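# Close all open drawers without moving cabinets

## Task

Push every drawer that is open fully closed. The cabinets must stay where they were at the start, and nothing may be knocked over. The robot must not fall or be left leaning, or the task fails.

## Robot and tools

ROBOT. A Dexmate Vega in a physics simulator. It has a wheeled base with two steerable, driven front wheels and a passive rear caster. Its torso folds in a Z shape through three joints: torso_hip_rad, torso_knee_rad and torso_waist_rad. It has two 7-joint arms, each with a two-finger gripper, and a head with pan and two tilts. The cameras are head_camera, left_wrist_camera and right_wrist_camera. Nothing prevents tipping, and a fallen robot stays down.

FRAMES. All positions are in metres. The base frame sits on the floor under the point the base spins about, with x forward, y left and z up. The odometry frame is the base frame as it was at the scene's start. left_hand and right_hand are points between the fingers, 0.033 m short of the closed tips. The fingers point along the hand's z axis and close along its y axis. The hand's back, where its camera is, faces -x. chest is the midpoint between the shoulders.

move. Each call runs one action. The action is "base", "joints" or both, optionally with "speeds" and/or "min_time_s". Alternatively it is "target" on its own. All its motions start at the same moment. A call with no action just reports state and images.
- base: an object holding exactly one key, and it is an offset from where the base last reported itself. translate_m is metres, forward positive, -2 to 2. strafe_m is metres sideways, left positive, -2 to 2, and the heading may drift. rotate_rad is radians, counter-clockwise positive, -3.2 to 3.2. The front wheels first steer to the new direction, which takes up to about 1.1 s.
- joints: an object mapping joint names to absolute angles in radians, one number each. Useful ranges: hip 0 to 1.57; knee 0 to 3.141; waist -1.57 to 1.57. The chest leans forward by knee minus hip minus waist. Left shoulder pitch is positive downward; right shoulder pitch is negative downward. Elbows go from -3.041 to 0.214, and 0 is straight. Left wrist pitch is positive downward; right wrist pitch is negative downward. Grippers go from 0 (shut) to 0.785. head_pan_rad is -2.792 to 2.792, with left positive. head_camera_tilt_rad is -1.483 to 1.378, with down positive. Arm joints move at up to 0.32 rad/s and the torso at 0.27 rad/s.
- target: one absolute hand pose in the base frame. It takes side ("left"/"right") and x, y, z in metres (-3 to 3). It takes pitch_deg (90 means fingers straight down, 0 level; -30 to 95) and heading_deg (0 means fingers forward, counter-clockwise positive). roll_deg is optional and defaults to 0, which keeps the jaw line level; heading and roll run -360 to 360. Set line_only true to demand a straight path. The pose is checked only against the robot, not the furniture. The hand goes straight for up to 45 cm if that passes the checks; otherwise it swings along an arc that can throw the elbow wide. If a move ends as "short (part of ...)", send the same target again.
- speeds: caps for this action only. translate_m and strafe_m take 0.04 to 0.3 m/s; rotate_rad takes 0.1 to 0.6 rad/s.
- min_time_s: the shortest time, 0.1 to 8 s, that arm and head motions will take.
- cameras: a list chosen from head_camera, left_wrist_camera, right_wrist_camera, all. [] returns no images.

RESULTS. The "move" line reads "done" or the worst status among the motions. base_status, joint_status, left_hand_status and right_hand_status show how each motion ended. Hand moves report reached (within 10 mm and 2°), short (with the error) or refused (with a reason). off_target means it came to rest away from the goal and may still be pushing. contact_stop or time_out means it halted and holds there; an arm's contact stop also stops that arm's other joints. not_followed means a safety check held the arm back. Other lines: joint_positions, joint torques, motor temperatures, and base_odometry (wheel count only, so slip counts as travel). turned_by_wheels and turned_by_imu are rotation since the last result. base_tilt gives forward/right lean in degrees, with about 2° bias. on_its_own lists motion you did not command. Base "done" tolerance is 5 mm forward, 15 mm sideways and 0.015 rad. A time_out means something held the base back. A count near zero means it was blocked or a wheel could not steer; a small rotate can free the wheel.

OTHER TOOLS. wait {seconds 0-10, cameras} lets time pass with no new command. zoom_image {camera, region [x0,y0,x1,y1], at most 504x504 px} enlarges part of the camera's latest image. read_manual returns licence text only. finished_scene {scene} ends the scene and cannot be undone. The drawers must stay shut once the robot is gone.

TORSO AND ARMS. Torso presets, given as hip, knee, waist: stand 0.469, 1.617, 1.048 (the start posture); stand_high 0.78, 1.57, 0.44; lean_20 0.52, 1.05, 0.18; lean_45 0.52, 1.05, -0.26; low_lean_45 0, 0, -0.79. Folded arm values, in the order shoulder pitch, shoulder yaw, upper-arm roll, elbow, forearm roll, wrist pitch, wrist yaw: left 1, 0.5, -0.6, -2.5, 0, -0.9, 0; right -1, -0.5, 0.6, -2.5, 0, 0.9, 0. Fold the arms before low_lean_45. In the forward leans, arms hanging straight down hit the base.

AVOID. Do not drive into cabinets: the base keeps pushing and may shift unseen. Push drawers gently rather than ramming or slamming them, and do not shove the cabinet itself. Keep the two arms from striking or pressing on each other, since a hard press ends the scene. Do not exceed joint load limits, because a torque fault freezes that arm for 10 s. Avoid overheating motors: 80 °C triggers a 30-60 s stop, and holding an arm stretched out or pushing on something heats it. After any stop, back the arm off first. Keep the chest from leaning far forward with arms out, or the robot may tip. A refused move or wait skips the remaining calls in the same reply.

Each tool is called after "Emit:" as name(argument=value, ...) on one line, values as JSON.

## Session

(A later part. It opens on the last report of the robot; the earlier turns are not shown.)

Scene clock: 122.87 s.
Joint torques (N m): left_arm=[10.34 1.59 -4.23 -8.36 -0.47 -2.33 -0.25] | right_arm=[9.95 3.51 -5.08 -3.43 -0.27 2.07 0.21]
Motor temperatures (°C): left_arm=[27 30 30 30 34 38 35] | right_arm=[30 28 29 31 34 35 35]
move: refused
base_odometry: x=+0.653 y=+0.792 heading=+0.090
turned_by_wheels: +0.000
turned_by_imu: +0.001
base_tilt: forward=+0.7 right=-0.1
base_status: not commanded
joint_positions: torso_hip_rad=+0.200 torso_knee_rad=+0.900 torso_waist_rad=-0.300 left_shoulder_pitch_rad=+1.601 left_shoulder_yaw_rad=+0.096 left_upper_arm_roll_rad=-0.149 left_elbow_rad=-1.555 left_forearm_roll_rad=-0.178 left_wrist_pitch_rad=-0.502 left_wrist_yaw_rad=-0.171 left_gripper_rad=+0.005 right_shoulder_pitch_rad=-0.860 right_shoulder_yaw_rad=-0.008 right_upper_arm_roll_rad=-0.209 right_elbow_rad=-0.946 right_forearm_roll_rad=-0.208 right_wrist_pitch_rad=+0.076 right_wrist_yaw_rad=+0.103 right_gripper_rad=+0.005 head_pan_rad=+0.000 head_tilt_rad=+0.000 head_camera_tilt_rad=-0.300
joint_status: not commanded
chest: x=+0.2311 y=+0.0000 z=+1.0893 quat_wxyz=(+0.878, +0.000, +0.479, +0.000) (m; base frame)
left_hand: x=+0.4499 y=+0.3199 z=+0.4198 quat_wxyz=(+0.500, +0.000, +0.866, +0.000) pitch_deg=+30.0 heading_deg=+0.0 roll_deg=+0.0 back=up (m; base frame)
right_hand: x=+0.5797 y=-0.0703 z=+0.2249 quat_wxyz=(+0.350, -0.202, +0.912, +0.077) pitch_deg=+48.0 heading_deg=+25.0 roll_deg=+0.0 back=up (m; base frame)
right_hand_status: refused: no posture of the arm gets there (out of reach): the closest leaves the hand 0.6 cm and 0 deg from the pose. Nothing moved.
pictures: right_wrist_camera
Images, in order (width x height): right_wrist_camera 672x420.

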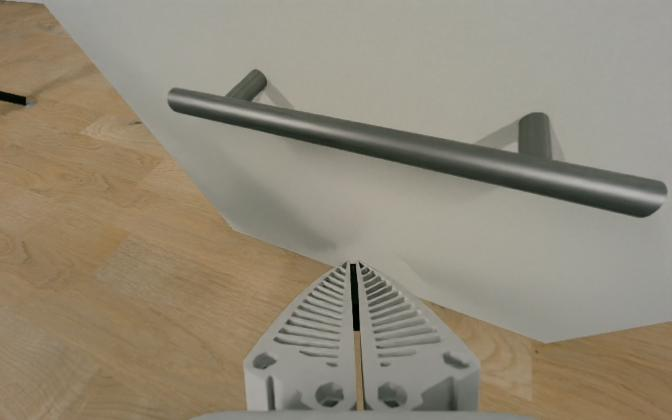

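Emit:
move(target={"side":"right","x":0.525,"y":-0.08,"z":0.215,"pitch_deg":42,"heading_deg":20}, cameras=["right_wrist_camera"])

Emit:
move(base={"translate_m":0.12}, speeds={"translate_m":0.06})

Scene clock: 127.83 s.
Joint torques (N m): left_arm=[11.64 3.8 -4.97 -8.13 -0.2 -3.11 -0.01] | right_arm=[10.17 4.58 -5.06 -4.2 -0.2 1.19 0.19]
Motor temperatures (°C): left_arm=[27 30 30 30 34 38 35] | right_arm=[30 28 29 31 34 35 35]
move: refused
base_odometry: x=+0.653 y=+0.792 heading=+0.090
turned_by_wheels: +0.000
turned_by_imu: +0.001
base_tilt: forward=+0.7 right=-0.1
base_status: not commanded
joint_positions: torso_hip_rad=+0.200 torso_knee_rad=+0.900 torso_waist_rad=-0.300 left_shoulder_pitch_rad=+1.601 left_shoulder_yaw_rad=+0.096 left_upper_arm_roll_rad=-0.149 left_elbow_rad=-1.555 left_forearm_roll_rad=-0.178 left_wrist_pitch_rad=-0.502 left_wrist_yaw_rad=-0.171 left_gripper_rad=+0.005 right_shoulder_pitch_rad=-0.860 right_shoulder_yaw_rad=-0.008 right_upper_arm_roll_rad=-0.209 right_elbow_rad=-0.946 right_forearm_roll_rad=-0.208 right_wrist_pitch_rad=+0.076 right_wrist_yaw_rad=+0.103 right_gripper_rad=+0.005 head_pan_rad=+0.000 head_tilt_rad=+0.000 head_camera_tilt_rad=-0.300
joint_status: not commanded
chest: x=+0.2311 y=+0.0000 z=+1.0893 quat_wxyz=(+0.878, +0.000, +0.479, +0.000) (m; base frame)
left_hand: x=+0.4499 y=+0.3199 z=+0.4198 quat_wxyz=(+0.500, +0.000, +0.866, +0.000) pitch_deg=+30.0 heading_deg=+0.0 roll_deg=+0.0 back=up (m; base frame)
right_hand: x=+0.5797 y=-0.0703 z=+0.2249 quat_wxyz=(+0.350, -0.202, +0.912, +0.077) pitch_deg=+48.0 heading_deg=+25.0 roll_deg=+0.0 back=up (m; base frame)
right_hand_status: refused: no posture of the arm gets there (out of reach): the closest leaves the hand 0.5 cm and 0 deg from the pose. Nothing moved.
pictures: right_wrist_camera
Images, in order (width x height): right_wrist_camera 672x420.

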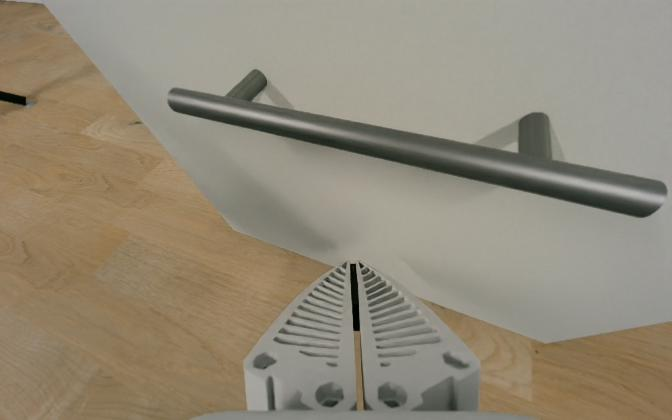

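not run: a stop came earlier in this reply.

Emit:
move(base={"translate_m":0.1}, speeds={"translate_m":0.06})

Scene clock: 133.77 s.
Joint torques (N m): left_arm=[9.78 1.96 -4.37 -8.4 0.19 -2.25 -0.84] | right_arm=[8.99 2.18 -2.71 -9.12 0.17 2.53 -0.73]
Motor temperatures (°C): left_arm=[27 30 30 30 34 38 35] | right_arm=[30 28 29 31 34 35 35]
move: done
base_odometry: x=+0.752 y=+0.801 heading=+0.089
turned_by_wheels: +0.000
turned_by_imu: +0.001
base_tilt: forward=+0.7 right=-0.1
base_status: done
joint_positions: torso_hip_rad=+0.200 torso_knee_rad=+0.900 torso_waist_rad=-0.300 left_shoulder_pitch_rad=+1.601 left_shoulder_yaw_rad=+0.096 left_upper_arm_roll_rad=-0.149 left_elbow_rad=-1.555 left_forearm_roll_rad=-0.178 left_wrist_pitch_rad=-0.502 left_wrist_yaw_rad=-0.171 left_gripper_rad=+0.005 right_shoulder_pitch_rad=-0.860 right_shoulder_yaw_rad=-0.008 right_upper_arm_roll_rad=-0.209 right_elbow_rad=-0.946 right_forearm_roll_rad=-0.208 right_wrist_pitch_rad=+0.076 right_wrist_yaw_rad=+0.103 right_gripper_rad=+0.005 head_pan_rad=+0.000 head_tilt_rad=+0.000 head_camera_tilt_rad=-0.300
joint_status: not commanded
chest: x=+0.2311 y=+0.0000 z=+1.0893 quat_wxyz=(+0.878, +0.000, +0.479, +0.000) (m; base frame)
left_hand: x=+0.4499 y=+0.3199 z=+0.4198 quat_wxyz=(+0.500, +0.000, +0.866, +0.000) pitch_deg=+30.0 heading_deg=+0.0 roll_deg=+0.0 back=up (m; base frame)
right_hand: x=+0.5793 y=-0.0701 z=+0.2246 quat_wxyz=(+0.349, -0.202, +0.912, +0.078) pitch_deg=+48.1 heading_deg=+25.0 roll_deg=+0.0 back=up (m; base frame)
pictures: head_camera, left_wrist_camera, right_wrist_camera
Images, in order (width x height): head_camera 896x560, left_wrist_camera 672x420, right_wrist_camera 672x420.

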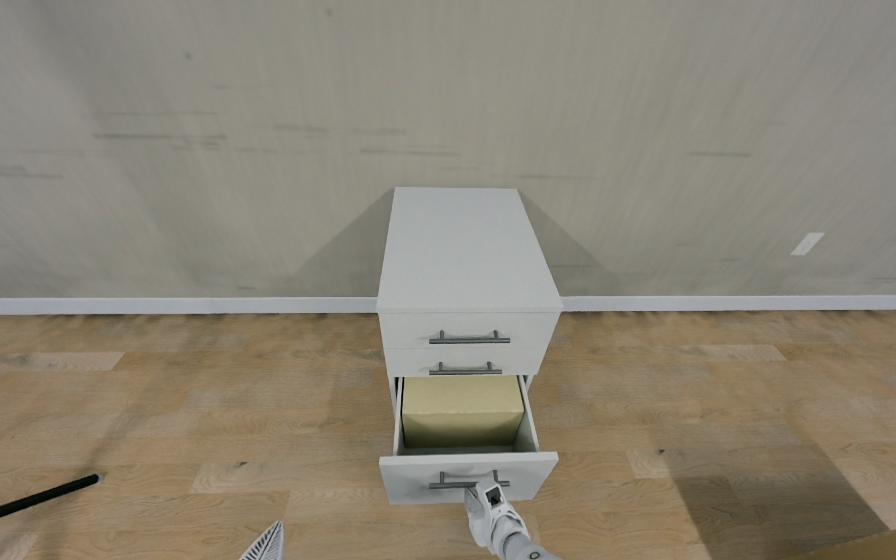

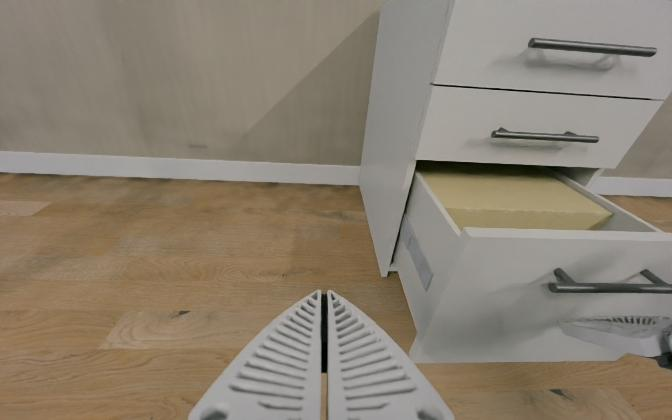

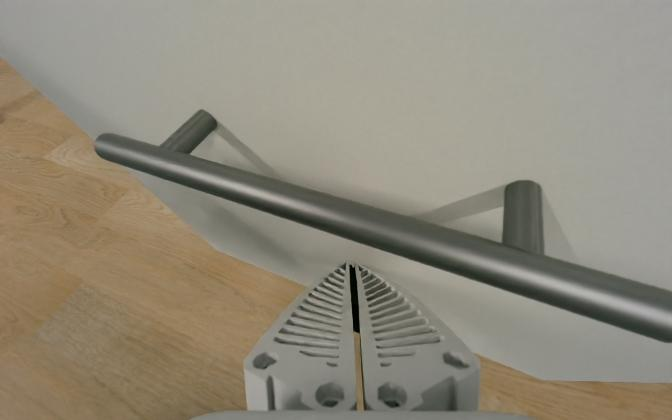

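Emit:
move(base={"translate_m":0.1}, speeds={"translate_m":0.05})

Scene clock: 140.90 s.
Joint torques (N m): left_arm=[9.91 5.09 -4.77 -8.33 -0.61 -2.3 -0.52] | right_arm=[10.02 0.88 -1.01 -8.98 0.25 1.81 -0.52]
Motor temperatures (°C): left_arm=[27 30 30 30 34 38 35] | right_arm=[30 28 29 31 34 35 35]
move: done
base_odometry: x=+0.852 y=+0.810 heading=+0.089
turned_by_wheels: +0.000
turned_by_imu: +0.001
base_tilt: forward=+0.7 right=+0.0
base_status: done
joint_positions: torso_hip_rad=+0.200 torso_knee_rad=+0.900 torso_waist_rad=-0.300 left_shoulder_pitch_rad=+1.601 left_shoulder_yaw_rad=+0.096 left_upper_arm_roll_rad=-0.149 left_elbow_rad=-1.555 left_forearm_roll_rad=-0.178 left_wrist_pitch_rad=-0.502 left_wrist_yaw_rad=-0.171 left_gripper_rad=+0.005 right_shoulder_pitch_rad=-0.860 right_shoulder_yaw_rad=-0.008 right_upper_arm_roll_rad=-0.209 right_elbow_rad=-0.946 right_forearm_roll_rad=-0.208 right_wrist_pitch_rad=+0.076 right_wrist_yaw_rad=+0.103 right_gripper_rad=+0.005 head_pan_rad=+0.000 head_tilt_rad=+0.000 head_camera_tilt_rad=-0.300
joint_status: not commanded
chest: x=+0.2312 y=+0.0000 z=+1.0893 quat_wxyz=(+0.878, +0.000, +0.480, +0.000) (m; base frame)
left_hand: x=+0.4499 y=+0.3199 z=+0.4198 quat_wxyz=(+0.500, +0.000, +0.866, +0.000) pitch_deg=+30.0 heading_deg=+0.0 roll_deg=+0.0 back=up (m; base frame)
right_hand: x=+0.5793 y=-0.0700 z=+0.2246 quat_wxyz=(+0.349, -0.202, +0.912, +0.078) pitch_deg=+48.1 heading_deg=+25.0 roll_deg=+0.0 back=up (m; base frame)
pictures: head_camera, left_wrist_camera, right_wrist_camera
Images, in order (width x height): head_camera 896x560, left_wrist_camera 672x420, right_wrist_camera 672x420.

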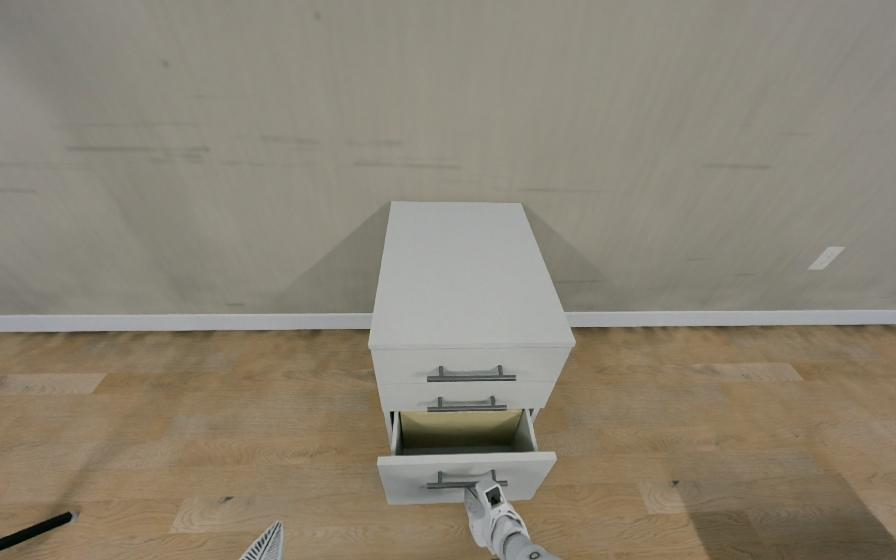

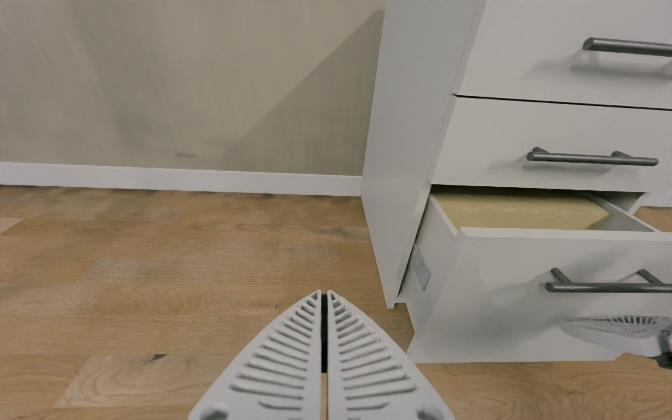

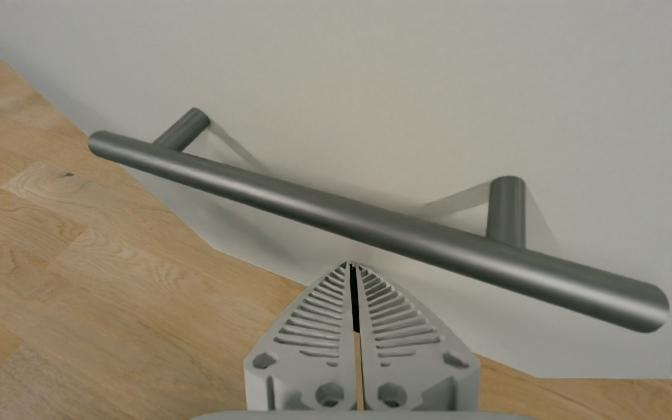

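Emit:
move(base={"translate_m":0.13}, speeds={"translate_m":0.05})

Emit:
zoom_image(camera="head_camera", region=[320, 340, 620, 540])

Scene clock: 148.73 s.
Joint torques (N m): left_arm=[8.63 0.82 -5.03 -7.62 -0.75 -2.74 -0.42] | right_arm=[8.66 2.15 -0.58 -8.63 0.29 3.44 -1.77]
Motor temperatures (°C): left_arm=[27 30 30 30 34 39 35] | right_arm=[30 28 29 31 34 35 35]
move: done
base_odometry: x=+0.981 y=+0.822 heading=+0.088
turned_by_wheels: +0.000
turned_by_imu: +0.001
base_tilt: forward=+0.7 right=-0.1
base_status: done
joint_positions: torso_hip_rad=+0.200 torso_knee_rad=+0.900 torso_waist_rad=-0.300 left_shoulder_pitch_rad=+1.601 left_shoulder_yaw_rad=+0.096 left_upper_arm_roll_rad=-0.149 left_elbow_rad=-1.555 left_forearm_roll_rad=-0.178 left_wrist_pitch_rad=-0.502 left_wrist_yaw_rad=-0.171 left_gripper_rad=+0.005 right_shoulder_pitch_rad=-0.860 right_shoulder_yaw_rad=-0.008 right_upper_arm_roll_rad=-0.209 right_elbow_rad=-0.946 right_forearm_roll_rad=-0.208 right_wrist_pitch_rad=+0.076 right_wrist_yaw_rad=+0.103 right_gripper_rad=+0.005 head_pan_rad=+0.000 head_tilt_rad=+0.000 head_camera_tilt_rad=-0.300
joint_status: not commanded
chest: x=+0.2312 y=+0.0000 z=+1.0893 quat_wxyz=(+0.878, +0.000, +0.480, +0.000) (m; base frame)
left_hand: x=+0.4499 y=+0.3199 z=+0.4198 quat_wxyz=(+0.500, +0.000, +0.866, +0.000) pitch_deg=+30.0 heading_deg=+0.0 roll_deg=+0.0 back=up (m; base frame)
right_hand: x=+0.5792 y=-0.0699 z=+0.2245 quat_wxyz=(+0.349, -0.202, +0.912, +0.078) pitch_deg=+48.1 heading_deg=+25.1 roll_deg=+0.1 back=up (m; base frame)
pictures: head_camera, left_wrist_camera, right_wrist_camera
Images, in order (width x height): head_camera 896x560, left_wrist_camera 672x420, right_wrist_camera 672x420.

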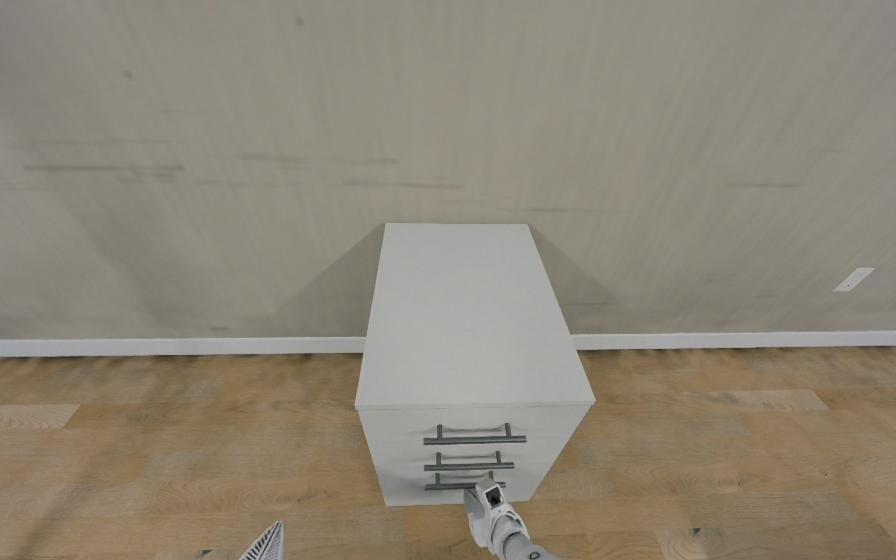

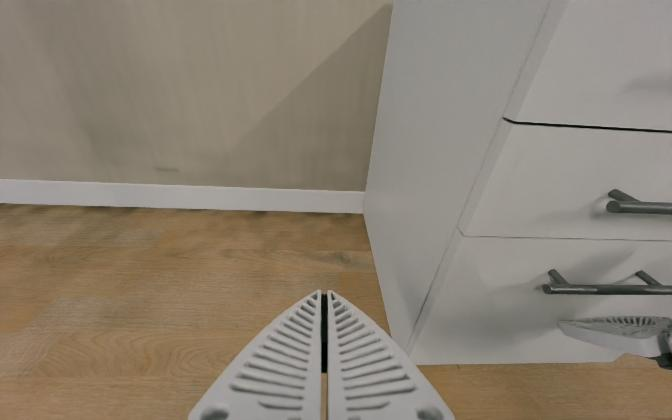

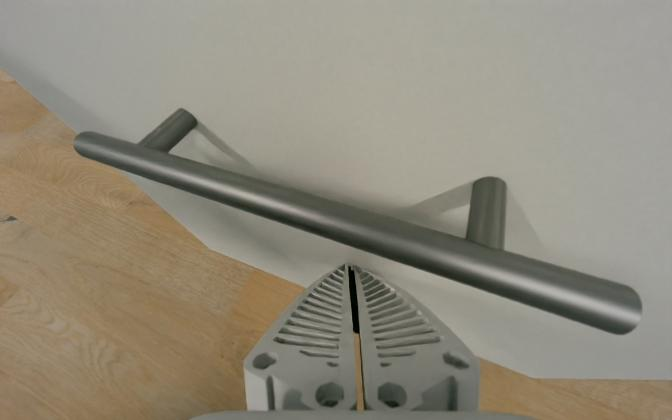

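Scaled by 1.680 from the camera's 896x560 image, which has a finer 960x600 frame.

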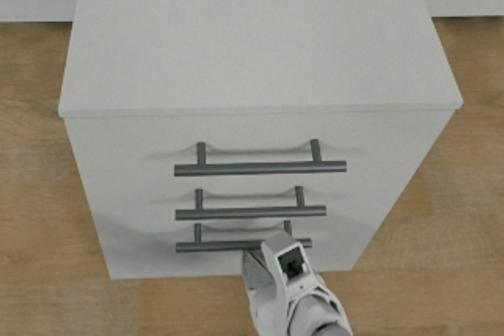

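Emit:
zoom_image(camera="left_wrist_camera", region=[380, 180, 560, 380])

Scaled by 2.520 from the camera's 672x420 image, which has a finer 960x600 frame.

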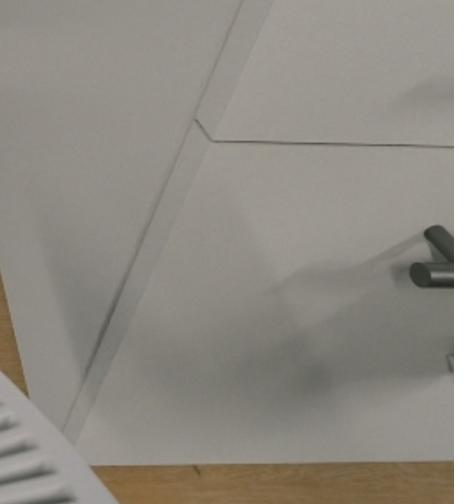

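Emit:
move(base={"translate_m":0.008}, speeds={"translate_m":0.04})

Emit:
zoom_image(camera="left_wrist_camera", region=[380, 180, 560, 380])

Scene clock: 156.80 s.
Joint torques (N m): left_arm=[10.32 1.84 -4.74 -6.94 -0.1 -0.79 -0.31] | right_arm=[10.09 1.88 -0.34 -11.07 0.49 4.46 -4.18]
Motor temperatures (°C): left_arm=[27 30 30 30 34 39 35] | right_arm=[30 28 29 31 34 36 35]
move: done
base_odometry: x=+0.989 y=+0.823 heading=+0.088
turned_by_wheels: +0.000
turned_by_imu: +0.000
base_tilt: forward=+0.7 right=-0.1
base_status: done
joint_positions: torso_hip_rad=+0.200 torso_knee_rad=+0.900 torso_waist_rad=-0.300 left_shoulder_pitch_rad=+1.601 left_shoulder_yaw_rad=+0.096 left_upper_arm_roll_rad=-0.149 left_elbow_rad=-1.555 left_forearm_roll_rad=-0.178 left_wrist_pitch_rad=-0.502 left_wrist_yaw_rad=-0.171 left_gripper_rad=+0.005 right_shoulder_pitch_rad=-0.860 right_shoulder_yaw_rad=-0.008 right_upper_arm_roll_rad=-0.209 right_elbow_rad=-0.945 right_forearm_roll_rad=-0.208 right_wrist_pitch_rad=+0.075 right_wrist_yaw_rad=+0.104 right_gripper_rad=+0.005 head_pan_rad=+0.000 head_tilt_rad=+0.000 head_camera_tilt_rad=-0.300
joint_status: not commanded
chest: x=+0.2311 y=+0.0000 z=+1.0893 quat_wxyz=(+0.878, +0.000, +0.479, +0.000) (m; base frame)
left_hand: x=+0.4499 y=+0.3199 z=+0.4198 quat_wxyz=(+0.500, +0.000, +0.866, +0.000) pitch_deg=+30.0 heading_deg=+0.0 roll_deg=+0.0 back=up (m; base frame)
right_hand: x=+0.5789 y=-0.0699 z=+0.2243 quat_wxyz=(+0.349, -0.202, +0.912, +0.078) pitch_deg=+48.1 heading_deg=+25.1 roll_deg=+0.1 back=up (m; base frame)
pictures: head_camera, left_wrist_camera, right_wrist_camera
Images, in order (width x height): head_camera 896x560, left_wrist_camera 672x420, right_wrist_camera 672x420.

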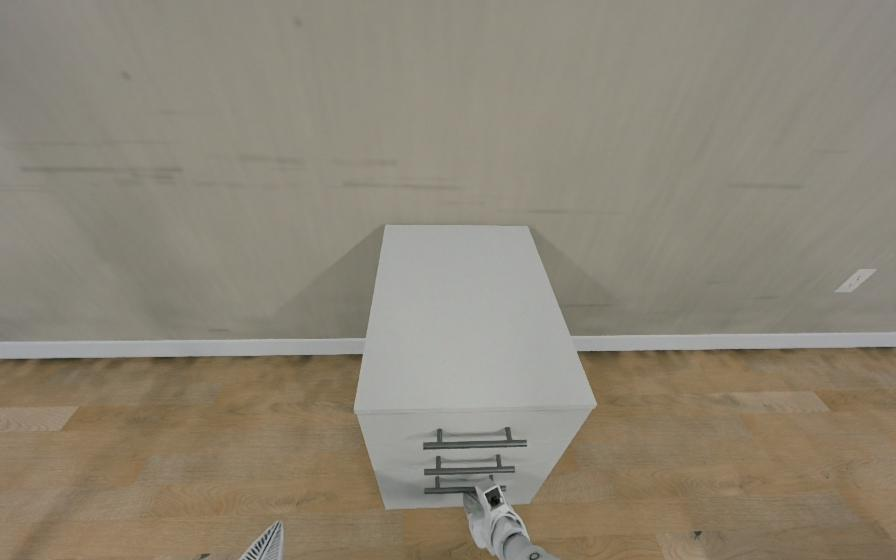

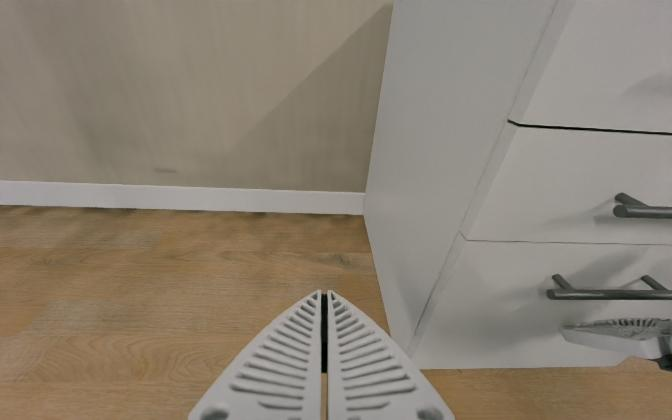

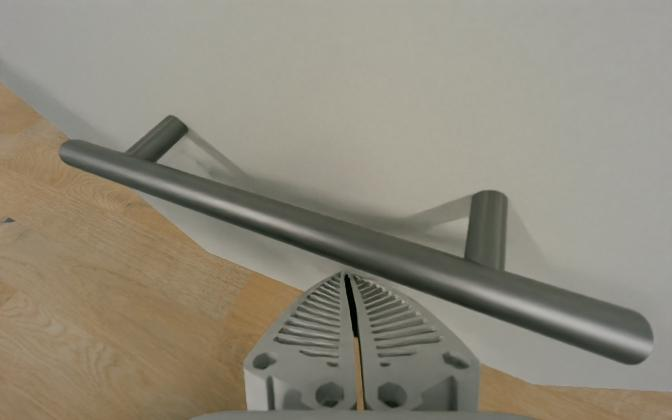

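Scaled by 2.520 from the camera's 672x420 image, which has a finer 960x600 frame.

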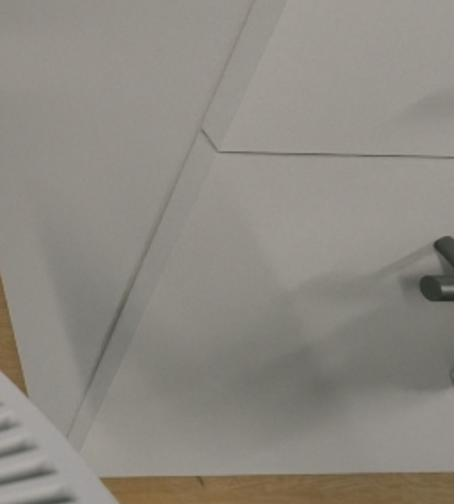

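Emit:
move(base={"translate_m":-0.6})

Emit:
zoom_image(camera="head_camera", region=[350, 100, 600, 350])

Emit:
move(joints={"torso_hip_rad":0.3,"torso_knee_rad":1.35,"torso_waist_rad":0.55,"left_shoulder_pitch_rad":2.2,"right_shoulder_pitch_rad":-1.5})

Emit:
move(base={"rotate_rad":1.58})

Scene clock: 164.53 s.
Joint torques (N m): left_arm=[10.7 3.59 -3.84 -6.87 -0.45 -3.09 -0.34] | right_arm=[9.39 2.24 -0.28 -7.75 0.45 2.36 0.04]
Motor temperatures (°C): left_arm=[27 30 30 30 34 39 35] | right_arm=[30 28 29 31 34 36 35]
move: done
base_odometry: x=+0.392 y=+0.769 heading=+0.088
turned_by_wheels: +0.000
turned_by_imu: +0.000
base_tilt: forward=+0.6 right=-0.1
base_status: done
joint_positions: torso_hip_rad=+0.200 torso_knee_rad=+0.900 torso_waist_rad=-0.300 left_shoulder_pitch_rad=+1.601 left_shoulder_yaw_rad=+0.096 left_upper_arm_roll_rad=-0.149 left_elbow_rad=-1.555 left_forearm_roll_rad=-0.178 left_wrist_pitch_rad=-0.502 left_wrist_yaw_rad=-0.171 left_gripper_rad=+0.005 right_shoulder_pitch_rad=-0.860 right_shoulder_yaw_rad=-0.008 right_upper_arm_roll_rad=-0.209 right_elbow_rad=-0.946 right_forearm_roll_rad=-0.208 right_wrist_pitch_rad=+0.076 right_wrist_yaw_rad=+0.103 right_gripper_rad=+0.005 head_pan_rad=+0.000 head_tilt_rad=+0.000 head_camera_tilt_rad=-0.300
joint_status: not commanded
chest: x=+0.2311 y=+0.0000 z=+1.0893 quat_wxyz=(+0.878, +0.000, +0.479, +0.000) (m; base frame)
left_hand: x=+0.4499 y=+0.3199 z=+0.4198 quat_wxyz=(+0.500, +0.000, +0.866, +0.000) pitch_deg=+30.0 heading_deg=+0.0 roll_deg=+0.0 back=up (m; base frame)
right_hand: x=+0.5794 y=-0.0700 z=+0.2247 quat_wxyz=(+0.349, -0.202, +0.912, +0.078) pitch_deg=+48.1 heading_deg=+25.0 roll_deg=+0.0 back=up (m; base frame)
pictures: head_camera, left_wrist_camera, right_wrist_camera
Images, in order (width x height): head_camera 896x560, left_wrist_camera 672x420, right_wrist_camera 672x420.

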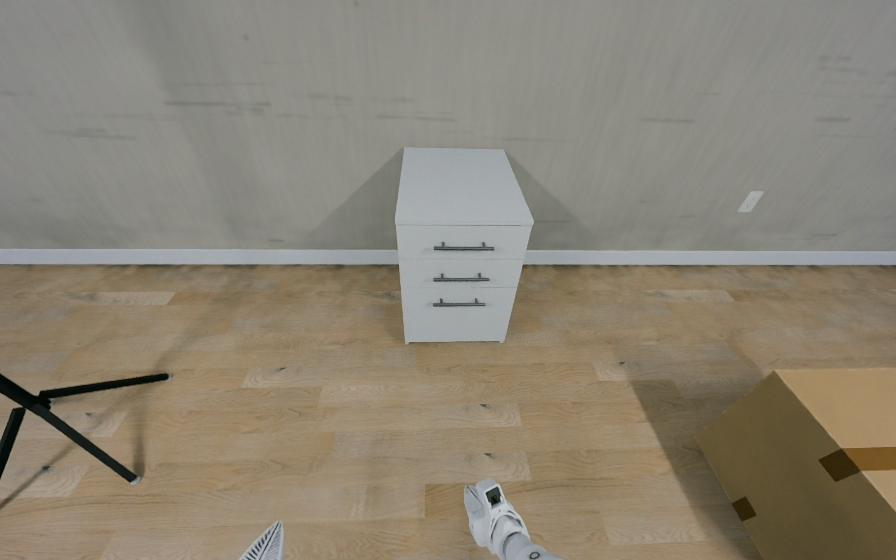

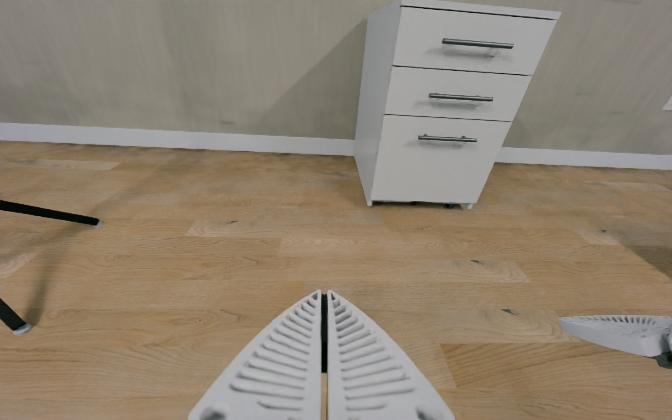

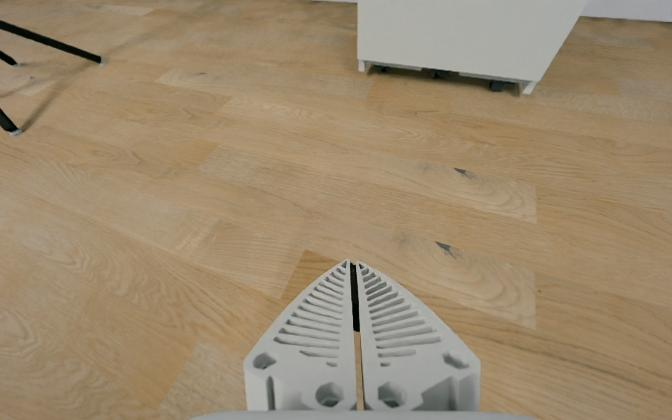

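Scaled by 2.016 from the camera's 896x560 image, which has a finer 960x600 frame.

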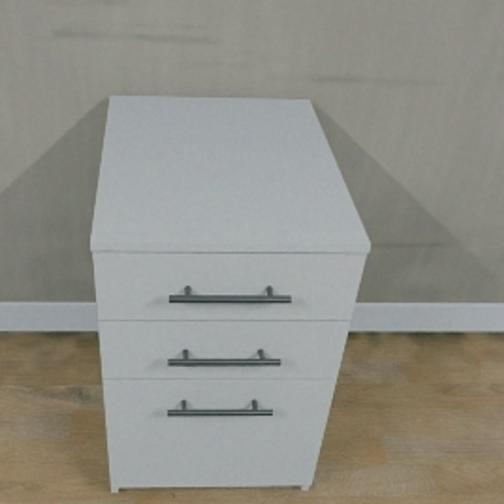

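Scene clock: 168.97 s.
Joint torques (N m): left_arm=[12.26 1.58 -6.64 -8.28 -0.21 -2.35 -0.16] | right_arm=[-4.14 1.31 -2.14 -2.7 -0.3 1.02 0.33]
Motor temperatures (°C): left_arm=[27 30 30 30 34 39 35] | right_arm=[30 28 29 31 34 36 35]
move: done
base_odometry: x=+0.392 y=+0.769 heading=+0.088
turned_by_wheels: +0.000
turned_by_imu: +0.001
base_tilt: forward=+0.6 right=+0.0
base_status: not commanded
joint_positions: torso_hip_rad=+0.300 torso_knee_rad=+1.350 torso_waist_rad=+0.550 left_shoulder_pitch_rad=+2.198 left_shoulder_yaw_rad=+0.096 left_upper_arm_roll_rad=-0.149 left_elbow_rad=-1.555 left_forearm_roll_rad=-0.178 left_wrist_pitch_rad=-0.502 left_wrist_yaw_rad=-0.171 left_gripper_rad=+0.005 right_shoulder_pitch_rad=-1.498 right_shoulder_yaw_rad=-0.008 right_upper_arm_roll_rad=-0.209 right_elbow_rad=-0.946 right_forearm_roll_rad=-0.208 right_wrist_pitch_rad=+0.076 right_wrist_yaw_rad=+0.103 right_gripper_rad=+0.005 head_pan_rad=+0.000 head_tilt_rad=+0.000 head_camera_tilt_rad=-0.300
joint_status: all done
chest: x=+0.1629 y=+0.0000 z=+1.3192 quat_wxyz=(+0.969, +0.000, +0.247, +0.000) (m; base frame)
left_hand: x=+0.3158 y=+0.3199 z=+0.6316 quat_wxyz=(+0.457, +0.000, +0.889, +0.000) pitch_deg=+35.6 heading_deg=+0.0 roll_deg=+0.0 back=up (m; base frame)
right_hand: x=+0.3896 y=-0.0700 z=+0.4151 quat_wxyz=(+0.286, -0.196, +0.933, +0.091) pitch_deg=+55.0 heading_deg=+29.6 roll_deg=+5.8 back=up (m; base frame)
pictures: head_camera, left_wrist_camera, right_wrist_camera
Images, in order (width x height): head_camera 896x560, left_wrist_camera 672x420, right_wrist_camera 672x420.

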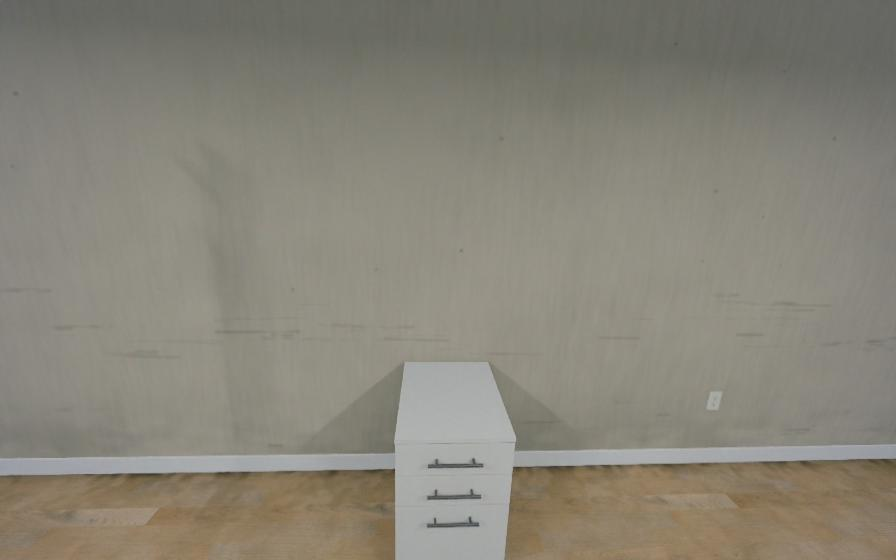

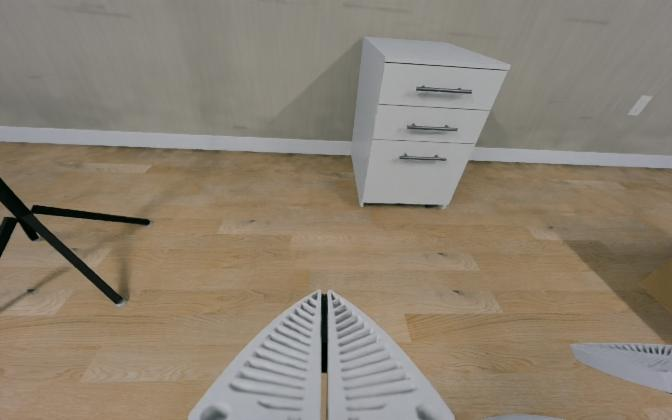

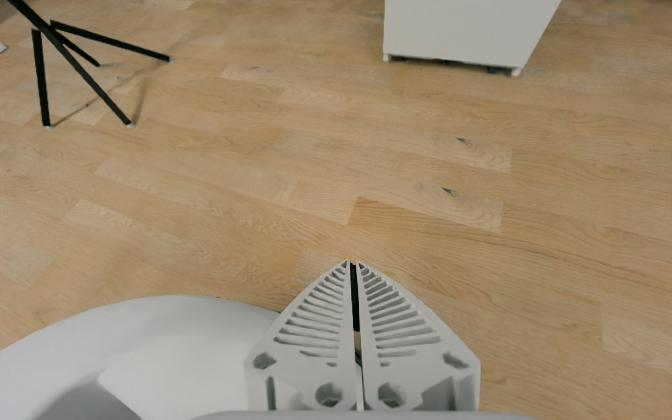

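Scene clock: 173.17 s.
Joint torques (N m): left_arm=[12.5 4.8 -5.37 -6.78 0.03 -2.1 -0.57] | right_arm=[-5.78 1.62 -1.69 -3.02 -0.22 1.28 0.42]
Motor temperatures (°C): left_arm=[27 30 30 30 34 39 35] | right_arm=[30 28 29 31 34 36 35]
move: done
base_odometry: x=+0.392 y=+0.768 heading=+1.670
turned_by_wheels: +1.582
turned_by_imu: +1.550
base_tilt: forward=+0.7 right=-0.1
base_status: done
joint_positions: torso_hip_rad=+0.300 torso_knee_rad=+1.350 torso_waist_rad=+0.550 left_shoulder_pitch_rad=+2.200 left_shoulder_yaw_rad=+0.096 left_upper_arm_roll_rad=-0.149 left_elbow_rad=-1.555 left_forearm_roll_rad=-0.178 left_wrist_pitch_rad=-0.502 left_wrist_yaw_rad=-0.171 left_gripper_rad=+0.005 right_shoulder_pitch_rad=-1.500 right_shoulder_yaw_rad=-0.008 right_upper_arm_roll_rad=-0.209 right_elbow_rad=-0.946 right_forearm_roll_rad=-0.208 right_wrist_pitch_rad=+0.076 right_wrist_yaw_rad=+0.103 right_gripper_rad=+0.005 head_pan_rad=+0.000 head_tilt_rad=+0.000 head_camera_tilt_rad=-0.300
joint_status: not commanded
chest: x=+0.1629 y=+0.0000 z=+1.3192 quat_wxyz=(+0.969, +0.000, +0.248, +0.000) (m; base frame)
left_hand: x=+0.3147 y=+0.3199 z=+0.6314 quat_wxyz=(+0.456, +0.000, +0.890, +0.000) pitch_deg=+35.7 heading_deg=+0.0 roll_deg=+0.0 back=up (m; base frame)
right_hand: x=+0.3878 y=-0.0700 z=+0.4147 quat_wxyz=(+0.285, -0.196, +0.934, +0.091) pitch_deg=+55.1 heading_deg=+29.6 roll_deg=+5.9 back=up (m; base frame)
pictures: head_camera, left_wrist_camera, right_wrist_camera
Images, in order (width x height): head_camera 896x560, left_wrist_camera 672x420, right_wrist_camera 672x420.

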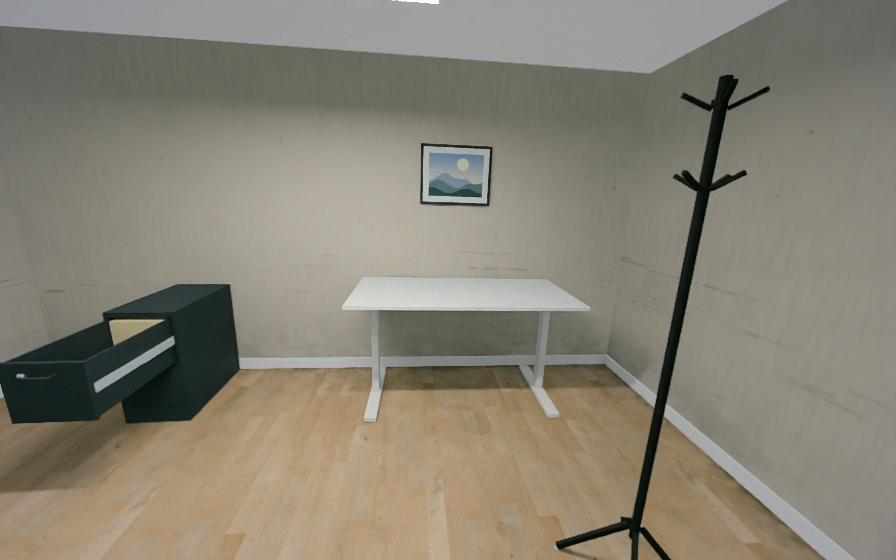

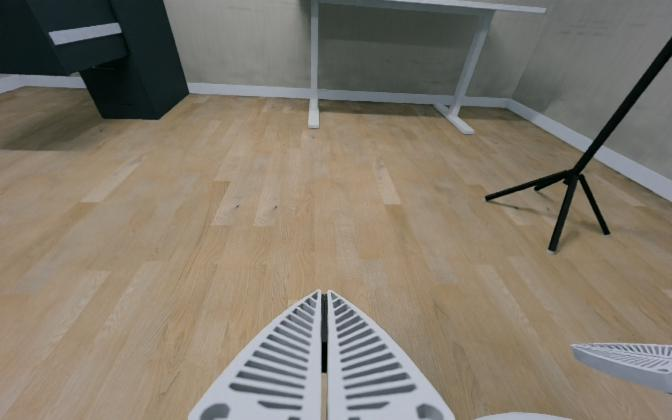

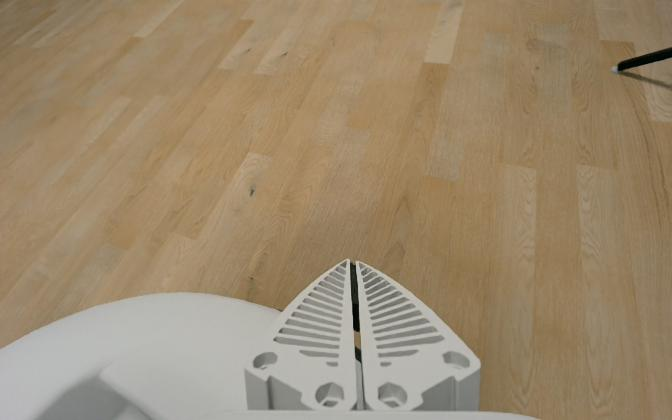

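Emit:
move(base={"strafe_m":1.5}, joints={"head_pan_rad":1.0}, cameras=["head_camera"])

Emit:
move(joints={"head_pan_rad":0.0,"head_camera_tilt_rad":0.0}, cameras=["head_camera"])

Scene clock: 193.30 s.
Joint torques (N m): left_arm=[13.49 -0.75 -5.22 -4.63 -0.15 -1.13 -0.28] | right_arm=[-5.21 1.83 -1.88 -2.33 -0.34 1.24 0.48]
Motor temperatures (°C): left_arm=[28 30 30 30 34 38 35] | right_arm=[30 28 29 31 34 35 35]
move: done
base_odometry: x=-1.094 y=+0.599 heading=+1.691
turned_by_wheels: +0.022
turned_by_imu: +0.012
base_tilt: forward=+0.7 right=-0.1
base_status: done
joint_positions: torso_hip_rad=+0.300 torso_knee_rad=+1.350 torso_waist_rad=+0.550 left_shoulder_pitch_rad=+2.200 left_shoulder_yaw_rad=+0.096 left_upper_arm_roll_rad=-0.149 left_elbow_rad=-1.555 left_forearm_roll_rad=-0.178 left_wrist_pitch_rad=-0.502 left_wrist_yaw_rad=-0.171 left_gripper_rad=+0.005 right_shoulder_pitch_rad=-1.500 right_shoulder_yaw_rad=-0.008 right_upper_arm_roll_rad=-0.209 right_elbow_rad=-0.946 right_forearm_roll_rad=-0.208 right_wrist_pitch_rad=+0.076 right_wrist_yaw_rad=+0.103 right_gripper_rad=+0.005 head_pan_rad=+1.000 head_tilt_rad=+0.000 head_camera_tilt_rad=-0.300
joint_status: all done
chest: x=+0.1629 y=+0.0000 z=+1.3192 quat_wxyz=(+0.969, +0.000, +0.247, +0.000) (m; base frame)
left_hand: x=+0.3147 y=+0.3199 z=+0.6314 quat_wxyz=(+0.456, +0.000, +0.890, +0.000) pitch_deg=+35.7 heading_deg=+0.0 roll_deg=+0.0 back=up (m; base frame)
right_hand: x=+0.3877 y=-0.0700 z=+0.4147 quat_wxyz=(+0.285, -0.196, +0.934, +0.091) pitch_deg=+55.1 heading_deg=+29.6 roll_deg=+5.9 back=up (m; base frame)
pictures: head_camera
Images, in order (width x height): head_camera 896x560.

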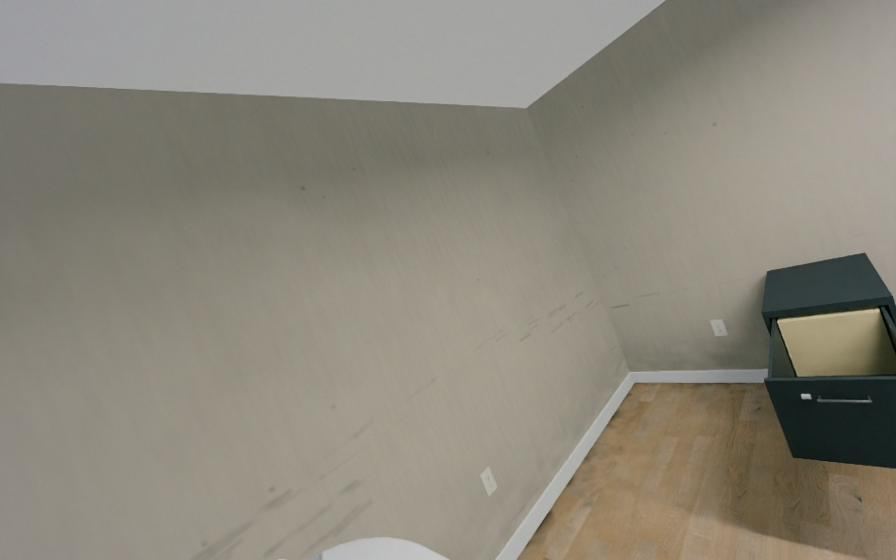

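Scene clock: 194.63 s.
Joint torques (N m): left_arm=[13.33 2.55 -4.24 -6.77 -0.74 -2.42 -0.47] | right_arm=[-5.49 1.94 -1.61 -2.98 -0.31 0.91 0.28]
Motor temperatures (°C): left_arm=[28 30 30 30 34 38 35] | right_arm=[30 28 29 31 34 35 35]
move: done
base_odometry: x=-1.094 y=+0.599 heading=+1.691
turned_by_wheels: +0.000
turned_by_imu: +0.000
base_tilt: forward=+0.7 right=-0.1
base_status: not commanded
joint_positions: torso_hip_rad=+0.300 torso_knee_rad=+1.350 torso_waist_rad=+0.550 left_shoulder_pitch_rad=+2.200 left_shoulder_yaw_rad=+0.096 left_upper_arm_roll_rad=-0.149 left_elbow_rad=-1.555 left_forearm_roll_rad=-0.178 left_wrist_pitch_rad=-0.502 left_wrist_yaw_rad=-0.171 left_gripper_rad=+0.005 right_shoulder_pitch_rad=-1.500 right_shoulder_yaw_rad=-0.008 right_upper_arm_roll_rad=-0.209 right_elbow_rad=-0.946 right_forearm_roll_rad=-0.208 right_wrist_pitch_rad=+0.076 right_wrist_yaw_rad=+0.103 right_gripper_rad=+0.005 head_pan_rad=+0.000 head_tilt_rad=+0.000 head_camera_tilt_rad=+0.000
joint_status: all done
chest: x=+0.1629 y=+0.0000 z=+1.3192 quat_wxyz=(+0.969, +0.000, +0.247, +0.000) (m; base frame)
left_hand: x=+0.3147 y=+0.3199 z=+0.6314 quat_wxyz=(+0.456, +0.000, +0.890, +0.000) pitch_deg=+35.7 heading_deg=+0.0 roll_deg=+0.0 back=up (m; base frame)
right_hand: x=+0.3877 y=-0.0700 z=+0.4147 quat_wxyz=(+0.285, -0.196, +0.934, +0.091) pitch_deg=+55.1 heading_deg=+29.6 roll_deg=+5.9 back=up (m; base frame)
pictures: head_camera
Images, in order (width x height): head_camera 896x560.

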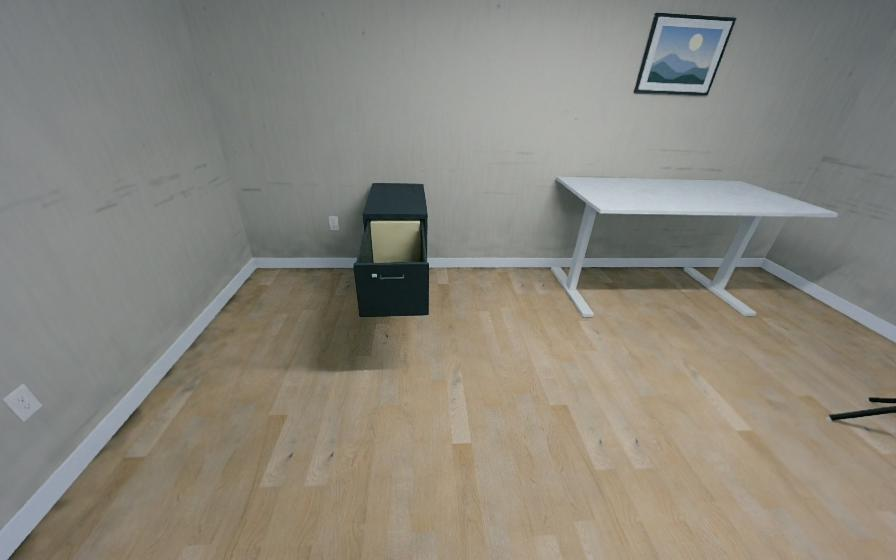

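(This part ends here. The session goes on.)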